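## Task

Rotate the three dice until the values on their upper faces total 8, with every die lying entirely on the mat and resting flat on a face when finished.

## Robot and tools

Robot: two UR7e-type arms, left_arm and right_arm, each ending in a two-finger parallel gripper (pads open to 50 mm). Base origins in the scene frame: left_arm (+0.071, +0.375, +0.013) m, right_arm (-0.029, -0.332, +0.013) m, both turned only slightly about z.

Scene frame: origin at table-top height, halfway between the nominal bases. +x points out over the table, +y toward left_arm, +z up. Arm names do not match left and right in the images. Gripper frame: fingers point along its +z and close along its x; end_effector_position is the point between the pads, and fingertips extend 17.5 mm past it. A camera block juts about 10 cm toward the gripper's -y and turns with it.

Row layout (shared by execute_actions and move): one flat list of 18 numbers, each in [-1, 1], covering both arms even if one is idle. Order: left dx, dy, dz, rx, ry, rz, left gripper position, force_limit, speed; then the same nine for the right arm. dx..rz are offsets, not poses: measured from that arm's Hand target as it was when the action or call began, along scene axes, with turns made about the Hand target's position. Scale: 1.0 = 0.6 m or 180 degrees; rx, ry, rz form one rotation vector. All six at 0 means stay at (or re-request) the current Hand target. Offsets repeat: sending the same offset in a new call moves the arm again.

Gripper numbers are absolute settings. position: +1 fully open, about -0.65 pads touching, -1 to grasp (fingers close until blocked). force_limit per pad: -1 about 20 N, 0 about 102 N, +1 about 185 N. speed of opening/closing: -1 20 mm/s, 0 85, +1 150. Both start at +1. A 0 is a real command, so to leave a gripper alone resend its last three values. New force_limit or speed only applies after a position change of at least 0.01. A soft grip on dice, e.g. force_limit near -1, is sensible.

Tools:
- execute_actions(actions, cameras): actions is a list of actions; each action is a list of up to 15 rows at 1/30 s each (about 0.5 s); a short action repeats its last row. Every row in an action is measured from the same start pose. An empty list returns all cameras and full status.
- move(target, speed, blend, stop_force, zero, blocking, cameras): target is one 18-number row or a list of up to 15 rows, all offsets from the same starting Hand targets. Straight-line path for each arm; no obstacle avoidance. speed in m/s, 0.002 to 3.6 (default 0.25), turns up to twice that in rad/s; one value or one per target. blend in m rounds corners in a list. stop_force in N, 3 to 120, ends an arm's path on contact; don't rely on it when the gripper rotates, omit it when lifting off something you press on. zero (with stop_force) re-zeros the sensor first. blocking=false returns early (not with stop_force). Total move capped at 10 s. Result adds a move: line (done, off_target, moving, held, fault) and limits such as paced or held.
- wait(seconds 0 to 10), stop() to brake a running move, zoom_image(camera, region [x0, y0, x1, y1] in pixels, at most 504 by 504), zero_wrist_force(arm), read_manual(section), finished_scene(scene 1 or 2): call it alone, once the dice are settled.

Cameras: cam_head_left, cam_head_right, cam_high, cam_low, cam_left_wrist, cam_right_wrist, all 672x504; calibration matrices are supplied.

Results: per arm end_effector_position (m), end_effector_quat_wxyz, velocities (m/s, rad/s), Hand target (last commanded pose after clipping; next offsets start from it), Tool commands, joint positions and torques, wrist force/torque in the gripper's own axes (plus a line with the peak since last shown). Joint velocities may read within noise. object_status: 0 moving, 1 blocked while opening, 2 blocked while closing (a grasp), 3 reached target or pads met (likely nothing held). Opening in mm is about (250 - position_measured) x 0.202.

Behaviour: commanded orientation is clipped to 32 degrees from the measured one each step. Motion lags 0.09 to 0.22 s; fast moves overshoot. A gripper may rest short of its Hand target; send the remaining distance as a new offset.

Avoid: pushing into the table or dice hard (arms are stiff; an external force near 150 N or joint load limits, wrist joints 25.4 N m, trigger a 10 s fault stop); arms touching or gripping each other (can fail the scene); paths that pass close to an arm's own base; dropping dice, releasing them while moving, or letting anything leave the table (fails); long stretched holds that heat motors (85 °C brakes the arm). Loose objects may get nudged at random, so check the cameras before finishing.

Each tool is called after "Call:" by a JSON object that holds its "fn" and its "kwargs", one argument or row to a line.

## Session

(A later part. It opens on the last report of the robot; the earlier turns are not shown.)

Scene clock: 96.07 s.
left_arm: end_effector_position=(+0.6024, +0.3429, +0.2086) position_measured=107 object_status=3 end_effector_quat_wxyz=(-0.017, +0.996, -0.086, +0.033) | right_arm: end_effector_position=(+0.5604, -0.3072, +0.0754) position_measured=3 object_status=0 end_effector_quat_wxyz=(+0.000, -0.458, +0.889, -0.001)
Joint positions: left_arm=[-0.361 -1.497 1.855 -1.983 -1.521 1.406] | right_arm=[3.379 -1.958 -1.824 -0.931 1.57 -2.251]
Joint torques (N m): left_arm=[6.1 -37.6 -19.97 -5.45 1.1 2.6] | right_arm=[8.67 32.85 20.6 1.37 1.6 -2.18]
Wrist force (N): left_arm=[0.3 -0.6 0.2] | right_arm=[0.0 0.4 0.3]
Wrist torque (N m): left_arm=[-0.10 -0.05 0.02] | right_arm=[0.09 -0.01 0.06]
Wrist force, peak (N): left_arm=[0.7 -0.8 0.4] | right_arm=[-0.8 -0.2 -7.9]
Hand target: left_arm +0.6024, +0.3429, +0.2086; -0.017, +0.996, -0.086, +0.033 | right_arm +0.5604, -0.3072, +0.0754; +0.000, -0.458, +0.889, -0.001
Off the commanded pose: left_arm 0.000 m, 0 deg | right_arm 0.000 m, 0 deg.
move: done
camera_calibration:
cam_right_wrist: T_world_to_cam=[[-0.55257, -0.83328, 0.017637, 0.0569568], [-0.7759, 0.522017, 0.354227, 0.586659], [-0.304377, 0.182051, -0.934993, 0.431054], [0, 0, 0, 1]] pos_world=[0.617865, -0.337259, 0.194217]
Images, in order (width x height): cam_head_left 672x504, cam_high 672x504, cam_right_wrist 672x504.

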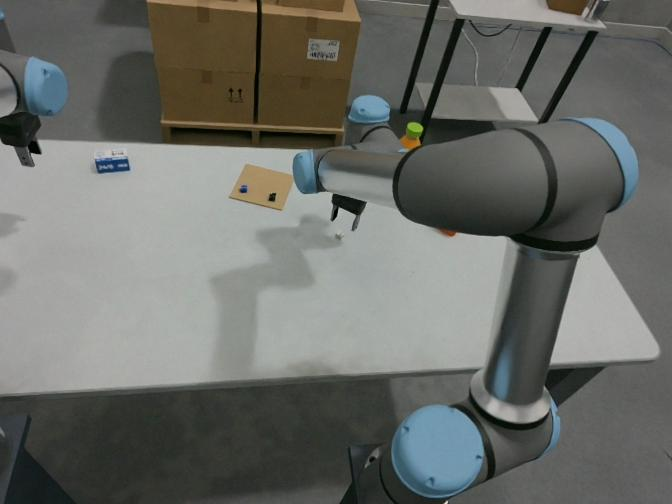

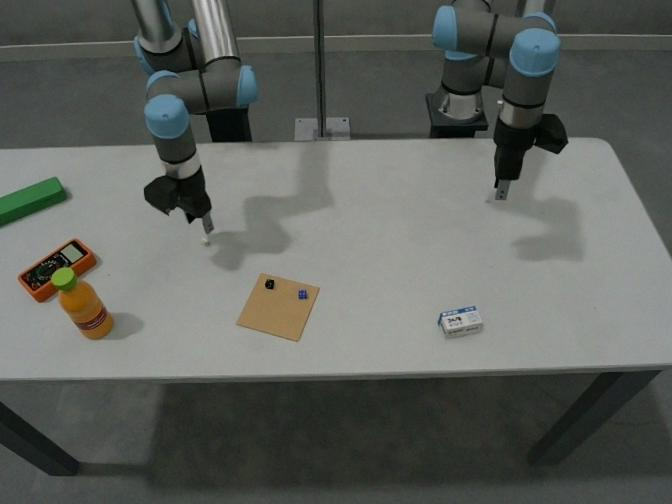

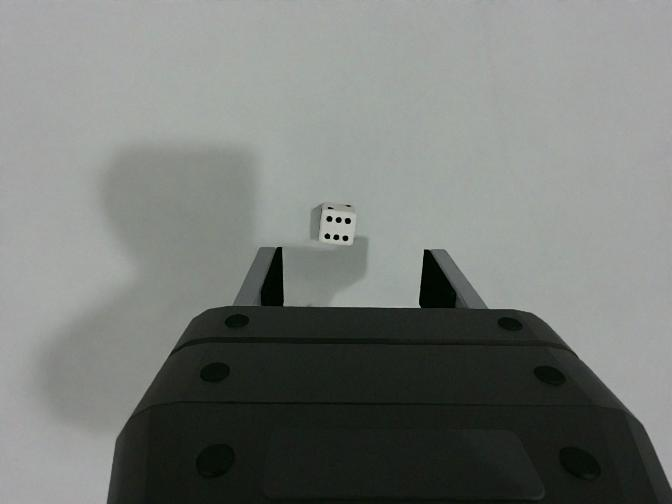

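Call:
{"fn": "move", "kwargs": {
  "target": [0,0,0,0,0,0,0.3,-0.95,-0.8,0.031,-0.0193,-0.025,0.1558,0.1956,-0.0321,1,-0.95,-0.8],
  "speed": 0.4
}}

Call:
{"fn": "move", "kwargs": {
  "target": [0,0,0,0,0,0,0.3,-0.95,-0.8,0,0,-0.035,0,0,0,1,-0.95,-0.8],
  "speed": 0.06
}}

Call:
{"fn": "move", "kwargs": {
  "target": [0,0,0,0,0,0,0.3,-0.95,-0.8,0,0,-0.05,0,0,0,1,-0.95,-0.8],
  "speed": 0.008,
  "stop_force": 4,
  "cameras": ["cam_right_wrist","cam_high"]
}}

Call:
{"fn": "zoom_image", "kwargs": {
  "camera": "cam_right_wrist",
  "region": [270, 200, 430, 320]
}}

Scene clock: 107.57 s.
left_arm: end_effector_position=(+0.6024, +0.3429, +0.2086) position_measured=107 object_status=3 end_effector_quat_wxyz=(-0.017, +0.996, -0.086, +0.033) | right_arm: end_effector_position=(+0.5790, -0.3188, +0.0604) position_measured=3 object_status=3 end_effector_quat_wxyz=(-0.157, -0.379, +0.843, +0.348) end_effector_velocity=(-0.001, +0.001, +0.000) end_effector_angular_velocity=(+0.001, +0.006, +0.001)
Joint positions: left_arm=[-0.361 -1.497 1.855 -1.983 -1.521 1.406] | right_arm=[3.143 -2.374 -1.21 -1.755 2.078 -2.55]
Joint velocities: left_arm=[within noise] | right_arm=[0.001 -0.001 0.001 -0.006 0.002 0]
Joint torques (N m): left_arm=[6.19 -37.9 -19.92 -5.47 0.78 2.53] | right_arm=[3.71 49.33 34.11 -0.48 2.43 -0.91]
Wrist force (N): left_arm=[0.3 -0.6 0.1] | right_arm=[0.9 -0.5 -0.1]
Wrist torque (N m): left_arm=[-0.10 -0.03 0.02] | right_arm=[-0.11 -0.16 0.11]
Wrist force, peak (N): left_arm=[0.5 -0.8 0.5] | right_arm=[1.0 -2.0 -0.1]
Hand target: left_arm +0.6024, +0.3429, +0.2086; -0.017, +0.996, -0.086, +0.033 | right_arm +0.5790, -0.3188, +0.0604; -0.157, -0.379, +0.843, +0.348
Off the commanded pose: left_arm 0.000 m, 0 deg | right_arm 0.000 m, 0 deg.
move: done

Scene clock: 108.33 s.
left_arm: end_effector_position=(+0.6024, +0.3429, +0.2086) position_measured=107 object_status=3 end_effector_quat_wxyz=(-0.017, +0.996, -0.086, +0.033) | right_arm: end_effector_position=(+0.5789, -0.3188, +0.0393) position_measured=3 object_status=3 end_effector_quat_wxyz=(-0.157, -0.379, +0.843, +0.349)
Joint positions: left_arm=[-0.361 -1.497 1.855 -1.983 -1.521 1.406] | right_arm=[3.143 -2.398 -1.226 -1.716 2.078 -2.55]
Joint torques (N m): left_arm=[6.15 -37.9 -20.16 -5.44 0.72 2.52] | right_arm=[7.58 60.34 33.69 -0.38 2.49 -1.86]
Wrist force (N): left_arm=[0.5 -0.5 0.3] | right_arm=[0.9 -0.4 -0.2]
Wrist torque (N m): left_arm=[-0.08 -0.07 0.02] | right_arm=[-0.10 -0.17 0.11]
Wrist force, peak (N): left_arm=[0.4 -0.8 0.2] | right_arm=[0.9 -1.3 0.6]
Hand target: left_arm +0.6024, +0.3429, +0.2086; -0.017, +0.996, -0.086, +0.033 | right_arm +0.5790, -0.3188, +0.0394; -0.157, -0.379, +0.843, +0.348
Off the commanded pose: left_arm 0.000 m, 0 deg | right_arm 0.000 m, 0 deg.
move: done

Scene clock: 111.73 s.
left_arm: end_effector_position=(+0.6024, +0.3429, +0.2086) position_measured=107 object_status=3 end_effector_quat_wxyz=(-0.017, +0.996, -0.086, +0.033) | right_arm: end_effector_position=(+0.5790, -0.3188, +0.0204) position_measured=3 object_status=3 end_effector_quat_wxyz=(-0.157, -0.379, +0.843, +0.349)
Joint positions: left_arm=[-0.361 -1.497 1.855 -1.983 -1.521 1.406] | right_arm=[3.143 -2.42 -1.237 -1.682 2.078 -2.55]
Joint torques (N m): left_arm=[6.97 -37.41 -20.25 -5.47 0.61 2.45] | right_arm=[8.1 57.6 27.07 -0.69 -1.72 1.44]
Wrist force (N): left_arm=[0.3 -0.5 0.3] | right_arm=[0.1 2.7 -3.9]
Wrist torque (N m): left_arm=[-0.07 -0.04 0.02] | right_arm=[-0.09 -0.31 0.01]
Wrist force, peak (N): left_arm=[0.5 -0.9 0.3] | right_arm=[3.7 10.5 -11.3]
Hand target: left_arm +0.6024, +0.3429, +0.2086; -0.017, +0.996, -0.086, +0.033 | right_arm +0.5790, -0.3188, +0.0204; -0.157, -0.379, +0.843, +0.348 (not the last commanded pose)
Off the commanded pose: left_arm 0.000 m, 0 deg | right_arm 0.011 m, 0 deg.
move: contact (right_arm)
camera_calibration:
cam_right_wrist: T_world_to_cam=[[-0.636029, -0.771579, -0.0115202, 0.127106], [-0.324076, 0.253535, 0.911425, 0.268075], [-0.700315, 0.583426, -0.411305, 0.733932], [0, 0, 0, 1]] pos_world=[0.681704, -0.398089, 0.0590044]
Images, in order (width x height): cam_high 672x504, cam_right_wrist 672x504.

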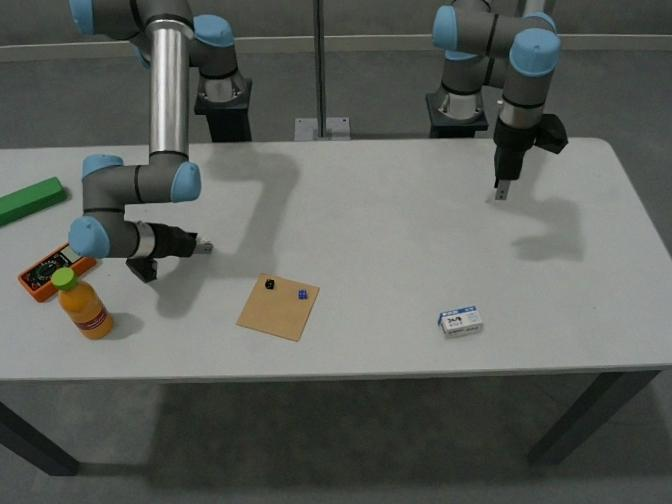

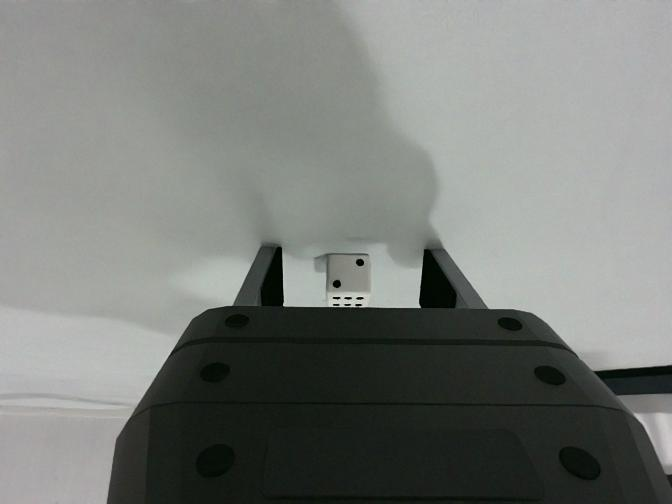

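Scaled by 3.150 from the camera's 672x504 image, which has a finer 960x720 frame.

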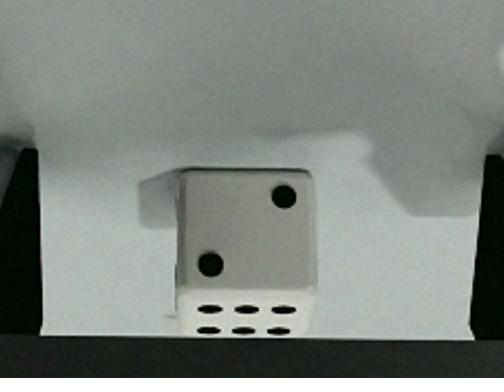

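Call:
{"fn": "move", "kwargs": {
  "target": [
    [0,0,0,0,0,0,0.3,-0.95,-0.8,-0.005,0.0043,0.0018,0,0,0,1,-0.95,-0.8],
    [0,0,0,0,0,0,0.3,-0.95,-0.8,-0.005,0.0043,0.0018,0,0,0,-1,-0.9,-0.8],
    [0,0,0,0,0,0,0.3,-0.95,-0.8,-0.005,0.0043,0.15,0,0,0,-1,-0.9,-0.8]
  ],
  "speed": 0.15,
  "cameras": ["cam_right_wrist"]
}}

Call:
{"fn": "zoom_image", "kwargs": {
  "camera": "cam_right_wrist",
  "region": [270, 200, 430, 320]
}}

Scene clock: 130.70 s.
left_arm: end_effector_position=(+0.6024, +0.3429, +0.2086) position_measured=107 object_status=3 end_effector_quat_wxyz=(-0.017, +0.996, -0.086, +0.033) | right_arm: end_effector_position=(+0.5761, -0.3162, +0.1103) position_measured=174 object_status=2 end_effector_quat_wxyz=(-0.157, -0.379, +0.843, +0.348)
Joint positions: left_arm=[-0.361 -1.497 1.855 -1.983 -1.521 1.406] | right_arm=[3.146 -2.317 -1.176 -1.844 2.08 -2.546]
Joint torques (N m): left_arm=[6.44 -36.67 -20.61 -5.34 0.28 2.4] | right_arm=[-5.69 54.74 23.57 -0.32 -0.01 -1.97]
Wrist force (N): left_arm=[0.5 -0.4 0.0] | right_arm=[0.9 -0.4 0.0]
Wrist torque (N m): left_arm=[-0.07 -0.07 0.02] | right_arm=[-0.09 -0.16 0.10]
Wrist force, peak (N): left_arm=[0.6 -0.8 0.4] | right_arm=[0.0 2.9 -3.8]
Hand target: left_arm +0.6024, +0.3429, +0.2086; -0.017, +0.996, -0.086, +0.033 | right_arm +0.5760, -0.3162, +0.1104; -0.157, -0.379, +0.843, +0.348
Off the commanded pose: left_arm 0.000 m, 0 deg | right_arm 0.000 m, 0 deg.
move: done
camera_calibration:
cam_right_wrist: T_world_to_cam=[[-0.636032, -0.771577, -0.0115089, 0.128241], [-0.324132, 0.253597, 0.911388, 0.184575], [-0.700287, 0.583402, -0.411388, 0.767274], [0, 0, 0, 1]] pos_world=[0.678704, -0.395489, 0.148905]
Images, in order (width x height): cam_right_wrist 672x504.

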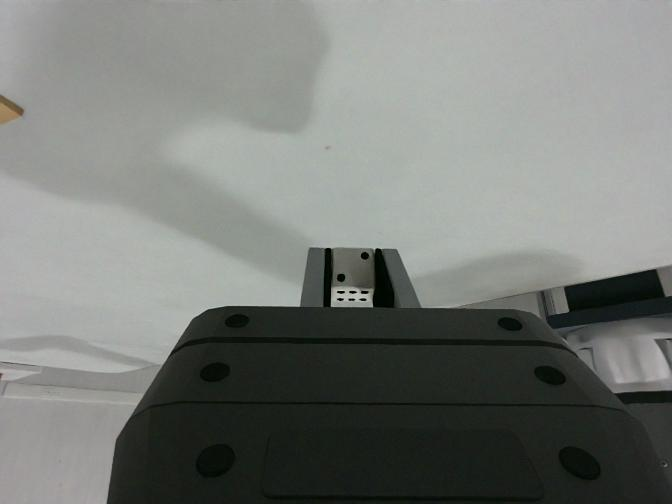

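Scaled by 3.150 from the camera's 672x504 image, which has a finer 960x720 frame.

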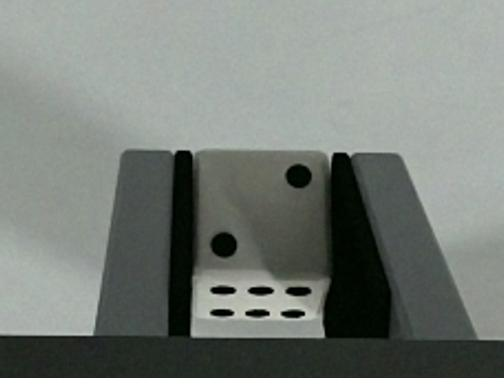

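Call:
{"fn": "move", "kwargs": {
  "target": [0,0,0,0,0,0,0.3,-0.95,-0.8,0.288,0.280,0.0,-0.332,-0.374,0,-1,-0.9,-0.8],
  "speed": 0.5,
  "cameras": ["cam_right_wrist","cam_high"]
}}

Call:
{"fn": "zoom_image", "kwargs": {
  "camera": "cam_high",
  "region": [230, 235, 330, 345]
}}

Scene clock: 137.50 s.
left_arm: end_effector_position=(+0.6024, +0.3429, +0.2086) position_measured=107 object_status=3 end_effector_quat_wxyz=(-0.017, +0.996, -0.086, +0.033) | right_arm: end_effector_position=(+0.7488, -0.1482, +0.1104) position_measured=174 object_status=2 end_effector_quat_wxyz=(+0.157, -0.378, +0.843, -0.350) end_effector_velocity=(+0.000, -0.002, +0.000) end_effector_angular_velocity=(-0.007, -0.001, -0.002)
Joint positions: left_arm=[-0.361 -1.497 1.855 -1.983 -1.521 1.406] | right_arm=[3.743 -2.283 -1.466 -0.758 0.806 -1.864]
Joint velocities: left_arm=[within noise] | right_arm=[-0.001 -0.001 -0.001 -0.001 -0.006 0]
Joint torques (N m): left_arm=[6.43 -37.17 -21.27 -5.47 -0.12 2.36] | right_arm=[3.15 44.73 16.63 3.97 -3.41 -2.12]
Wrist force (N): left_arm=[0.2 -0.6 0.5] | right_arm=[-1.4 0.3 0.2]
Wrist torque (N m): left_arm=[-0.10 -0.03 0.02] | right_arm=[-0.10 0.20 -0.05]
Wrist force, peak (N): left_arm=[0.6 -0.9 0.4] | right_arm=[-2.8 1.2 0.1]
Hand target: left_arm +0.6024, +0.3429, +0.2086; -0.017, +0.996, -0.086, +0.033 | right_arm +0.7488, -0.1482, +0.1104; +0.157, -0.378, +0.843, -0.350
Off the commanded pose: left_arm 0.000 m, 0 deg | right_arm 0.000 m, 0 deg.
move: done
camera_calibration:
cam_right_wrist: T_world_to_cam=[[-0.65482, -0.754901, 0.0365396, 0.378957], [-0.698476, 0.585991, -0.410786, 0.6734], [0.288691, -0.294513, -0.910999, -0.0252435], [0, 0, 0, 1]] pos_world=[0.72579, -0.115966, 0.23978]
Images, in order (width x height): cam_high 672x504, cam_right_wrist 672x504.

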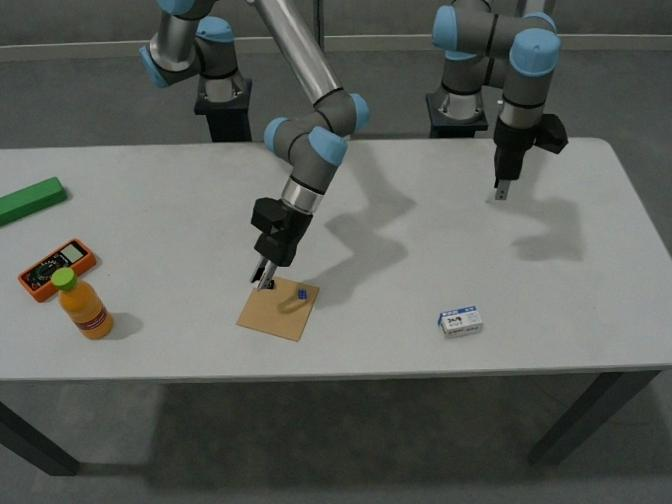

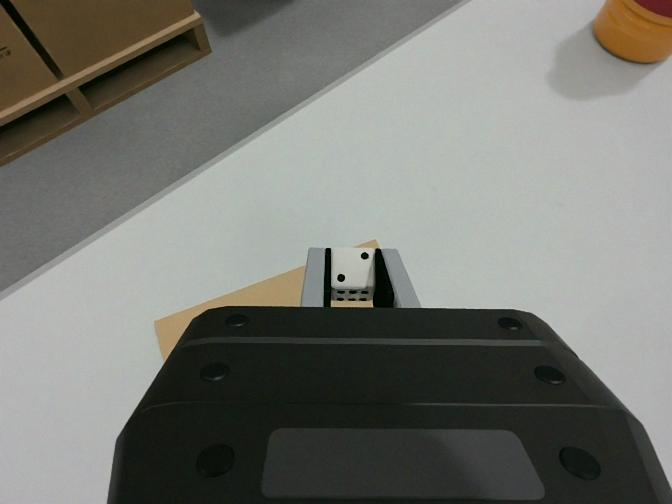

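Scaled by 4.582 from the camera's 672x504 image, which has a finer 960x720 frame.

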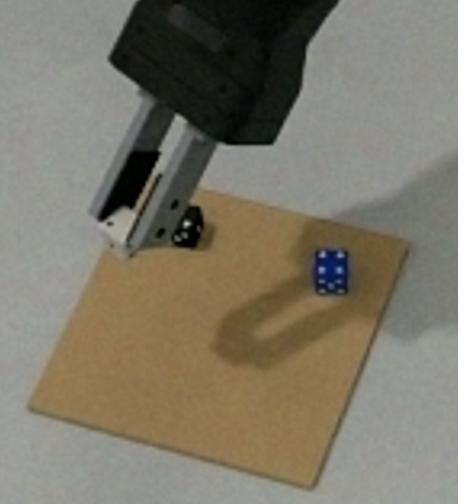

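Call:
{"fn": "move", "kwargs": {
  "target": [0,0,0,0,0,0,0.3,-0.95,-0.8,0,0,-0.11,0,0,0,-1,-0.9,-0.8],
  "speed": 0.2
}}

Call:
{"fn": "move", "kwargs": {
  "target": [0,0,0,0,0,0,0.3,-0.95,-0.8,0,0,-0.05,0,0,0,-1,-0.9,-0.8],
  "speed": 0.008,
  "stop_force": 4
}}

Call:
{"fn": "move", "kwargs": {
  "target": [
    [0,0,0,0,0,0,0.3,-0.95,-0.8,0,0,0,0,0,0,0.1,-0.9,-0.8],
    [0,0,0,0,0,0,0.3,-0.95,-0.8,0,0,0.03,0,0,0,0.1,-0.9,-0.8],
    [0,0,0,0,0,0,0.3,-0.95,-0.8,-0.12,0.08,0.2,0,0,0,0.1,-0.9,-0.8],
    [0,0,0,0,0,0,0.3,-0.95,-0.8,-0.3,-0.25,0.3,0,0,0,0.1,-0.9,-0.8]
  ],
  "speed": [0.05,0.05,0.3,0.4],
  "blend": [0,0.005,0.05,0],
  "cameras": ["cam_high","cam_head_right"]
}}

Call:
{"fn": "zoom_image", "kwargs": {
  "camera": "cam_high",
  "region": [230, 265, 330, 345]
}}

Scene clock: 143.87 s.
left_arm: end_effector_position=(+0.6024, +0.3429, +0.2086) position_measured=107 object_status=3 end_effector_quat_wxyz=(-0.017, +0.996, -0.086, +0.033) | right_arm: end_effector_position=(+0.7488, -0.1482, +0.0444) position_measured=174 object_status=2 end_effector_quat_wxyz=(+0.157, -0.378, +0.843, -0.350)
Joint positions: left_arm=[-0.361 -1.497 1.855 -1.983 -1.521 1.406] | right_arm=[3.743 -2.38 -1.492 -0.636 0.806 -1.864]
Joint torques (N m): left_arm=[6.23 -37.15 -21.15 -5.36 -0.27 2.34] | right_arm=[-6.33 45.48 32.61 4.75 -1.73 -2.02]
Wrist force (N): left_arm=[0.4 -0.7 0.3] | right_arm=[-1.2 0.3 -0.2]
Wrist torque (N m): left_arm=[-0.11 -0.05 0.03] | right_arm=[-0.10 0.20 -0.04]
Wrist force, peak (N): left_arm=[0.4 -0.9 0.4] | right_arm=[-1.2 2.3 1.6]
Hand target: left_arm +0.6024, +0.3429, +0.2086; -0.017, +0.996, -0.086, +0.033 | right_arm +0.7488, -0.1482, +0.0444; +0.157, -0.378, +0.843, -0.350
Off the commanded pose: left_arm 0.000 m, 0 deg | right_arm 0.000 m, 0 deg.
move: done

Scene clock: 146.97 s.
left_arm: end_effector_position=(+0.6024, +0.3429, +0.2086) position_measured=107 object_status=3 end_effector_quat_wxyz=(-0.017, +0.996, -0.086, +0.033) | right_arm: end_effector_position=(+0.7488, -0.1482, +0.0259) position_measured=174 object_status=2 end_effector_quat_wxyz=(+0.157, -0.378, +0.843, -0.350)
Joint positions: left_arm=[-0.361 -1.497 1.855 -1.983 -1.521 1.406] | right_arm=[3.743 -2.409 -1.494 -0.603 0.806 -1.864]
Joint torques (N m): left_arm=[6.59 -37.39 -21.47 -5.27 -0.27 2.39] | right_arm=[-8.94 54.94 15.84 0.65 -0.06 0.99]
Wrist force (N): left_arm=[0.4 -0.4 0.3] | right_arm=[-2.1 -3.7 -4.5]
Wrist torque (N m): left_arm=[-0.06 -0.06 0.02] | right_arm=[-0.12 0.20 -0.02]
Wrist force, peak (N): left_arm=[0.5 -0.8 0.5] | right_arm=[1.8 -6.4 -10.3]
Hand target: left_arm +0.6024, +0.3429, +0.2086; -0.017, +0.996, -0.086, +0.033 | right_arm +0.7488, -0.1482, +0.0259; +0.157, -0.378, +0.843, -0.350 (not the last commanded pose)
Off the commanded pose: left_arm 0.000 m, 0 deg | right_arm 0.012 m, 0 deg.
move: contact (right_arm)

Scene clock: 149.37 s.
left_arm: end_effector_position=(+0.6024, +0.3429, +0.2086) position_measured=107 object_status=3 end_effector_quat_wxyz=(-0.017, +0.996, -0.086, +0.033) | right_arm: end_effector_position=(+0.5689, -0.2981, +0.2059) position_measured=138 object_status=3 end_effector_quat_wxyz=(+0.157, -0.378, +0.843, -0.350)
Joint positions: left_arm=[-0.361 -1.497 1.855 -1.983 -1.521 1.406] | right_arm=[3.713 -1.698 -2.073 -0.707 0.813 -1.905]
Joint torques (N m): left_arm=[6.02 -36.73 -21.36 -5.19 -0.38 2.5] | right_arm=[-7.39 35.92 16.86 3.57 -3.66 -1.82]
Wrist force (N): left_arm=[0.4 -0.6 0.3] | right_arm=[-1.4 0.2 0.0]
Wrist torque (N m): left_arm=[-0.10 -0.06 0.02] | right_arm=[-0.11 0.22 -0.13]
Wrist force, peak (N): left_arm=[0.4 -0.9 0.4] | right_arm=[-3.9 0.8 -2.1]
Hand target: left_arm +0.6024, +0.3429, +0.2086; -0.017, +0.996, -0.086, +0.033 | right_arm +0.5688, -0.2982, +0.2059; +0.157, -0.378, +0.843, -0.350
Off the commanded pose: left_arm 0.000 m, 0 deg | right_arm 0.000 m, 0 deg.
move: done
Images, in order (width x height): cam_head_right 672x504, cam_high 672x504.

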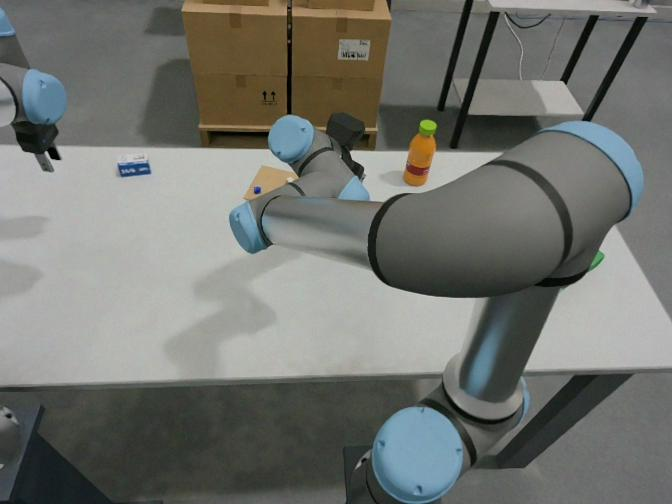

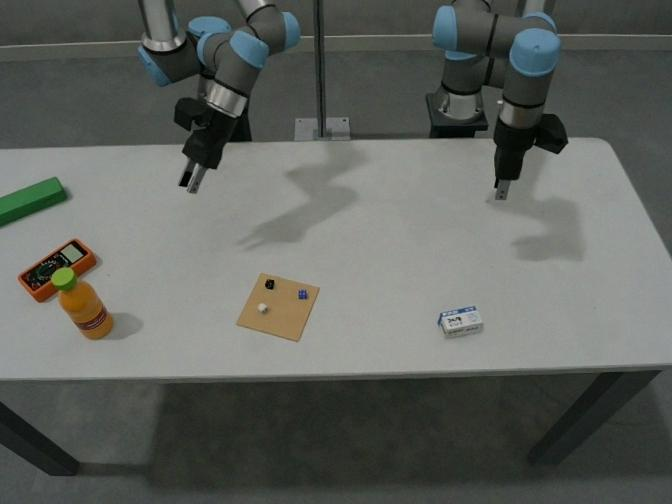

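Scaled by 5.040 from the camera's 672x504 image, which has a finer 960x720 frame.

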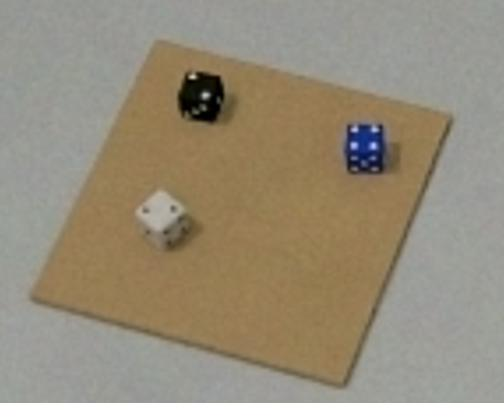

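White 2, black 2 and blue 4 add up to 8.

Call:
{"fn": "finished_scene", "kwargs": {
  "scene": 2
}}

The scene is finished: the task was done.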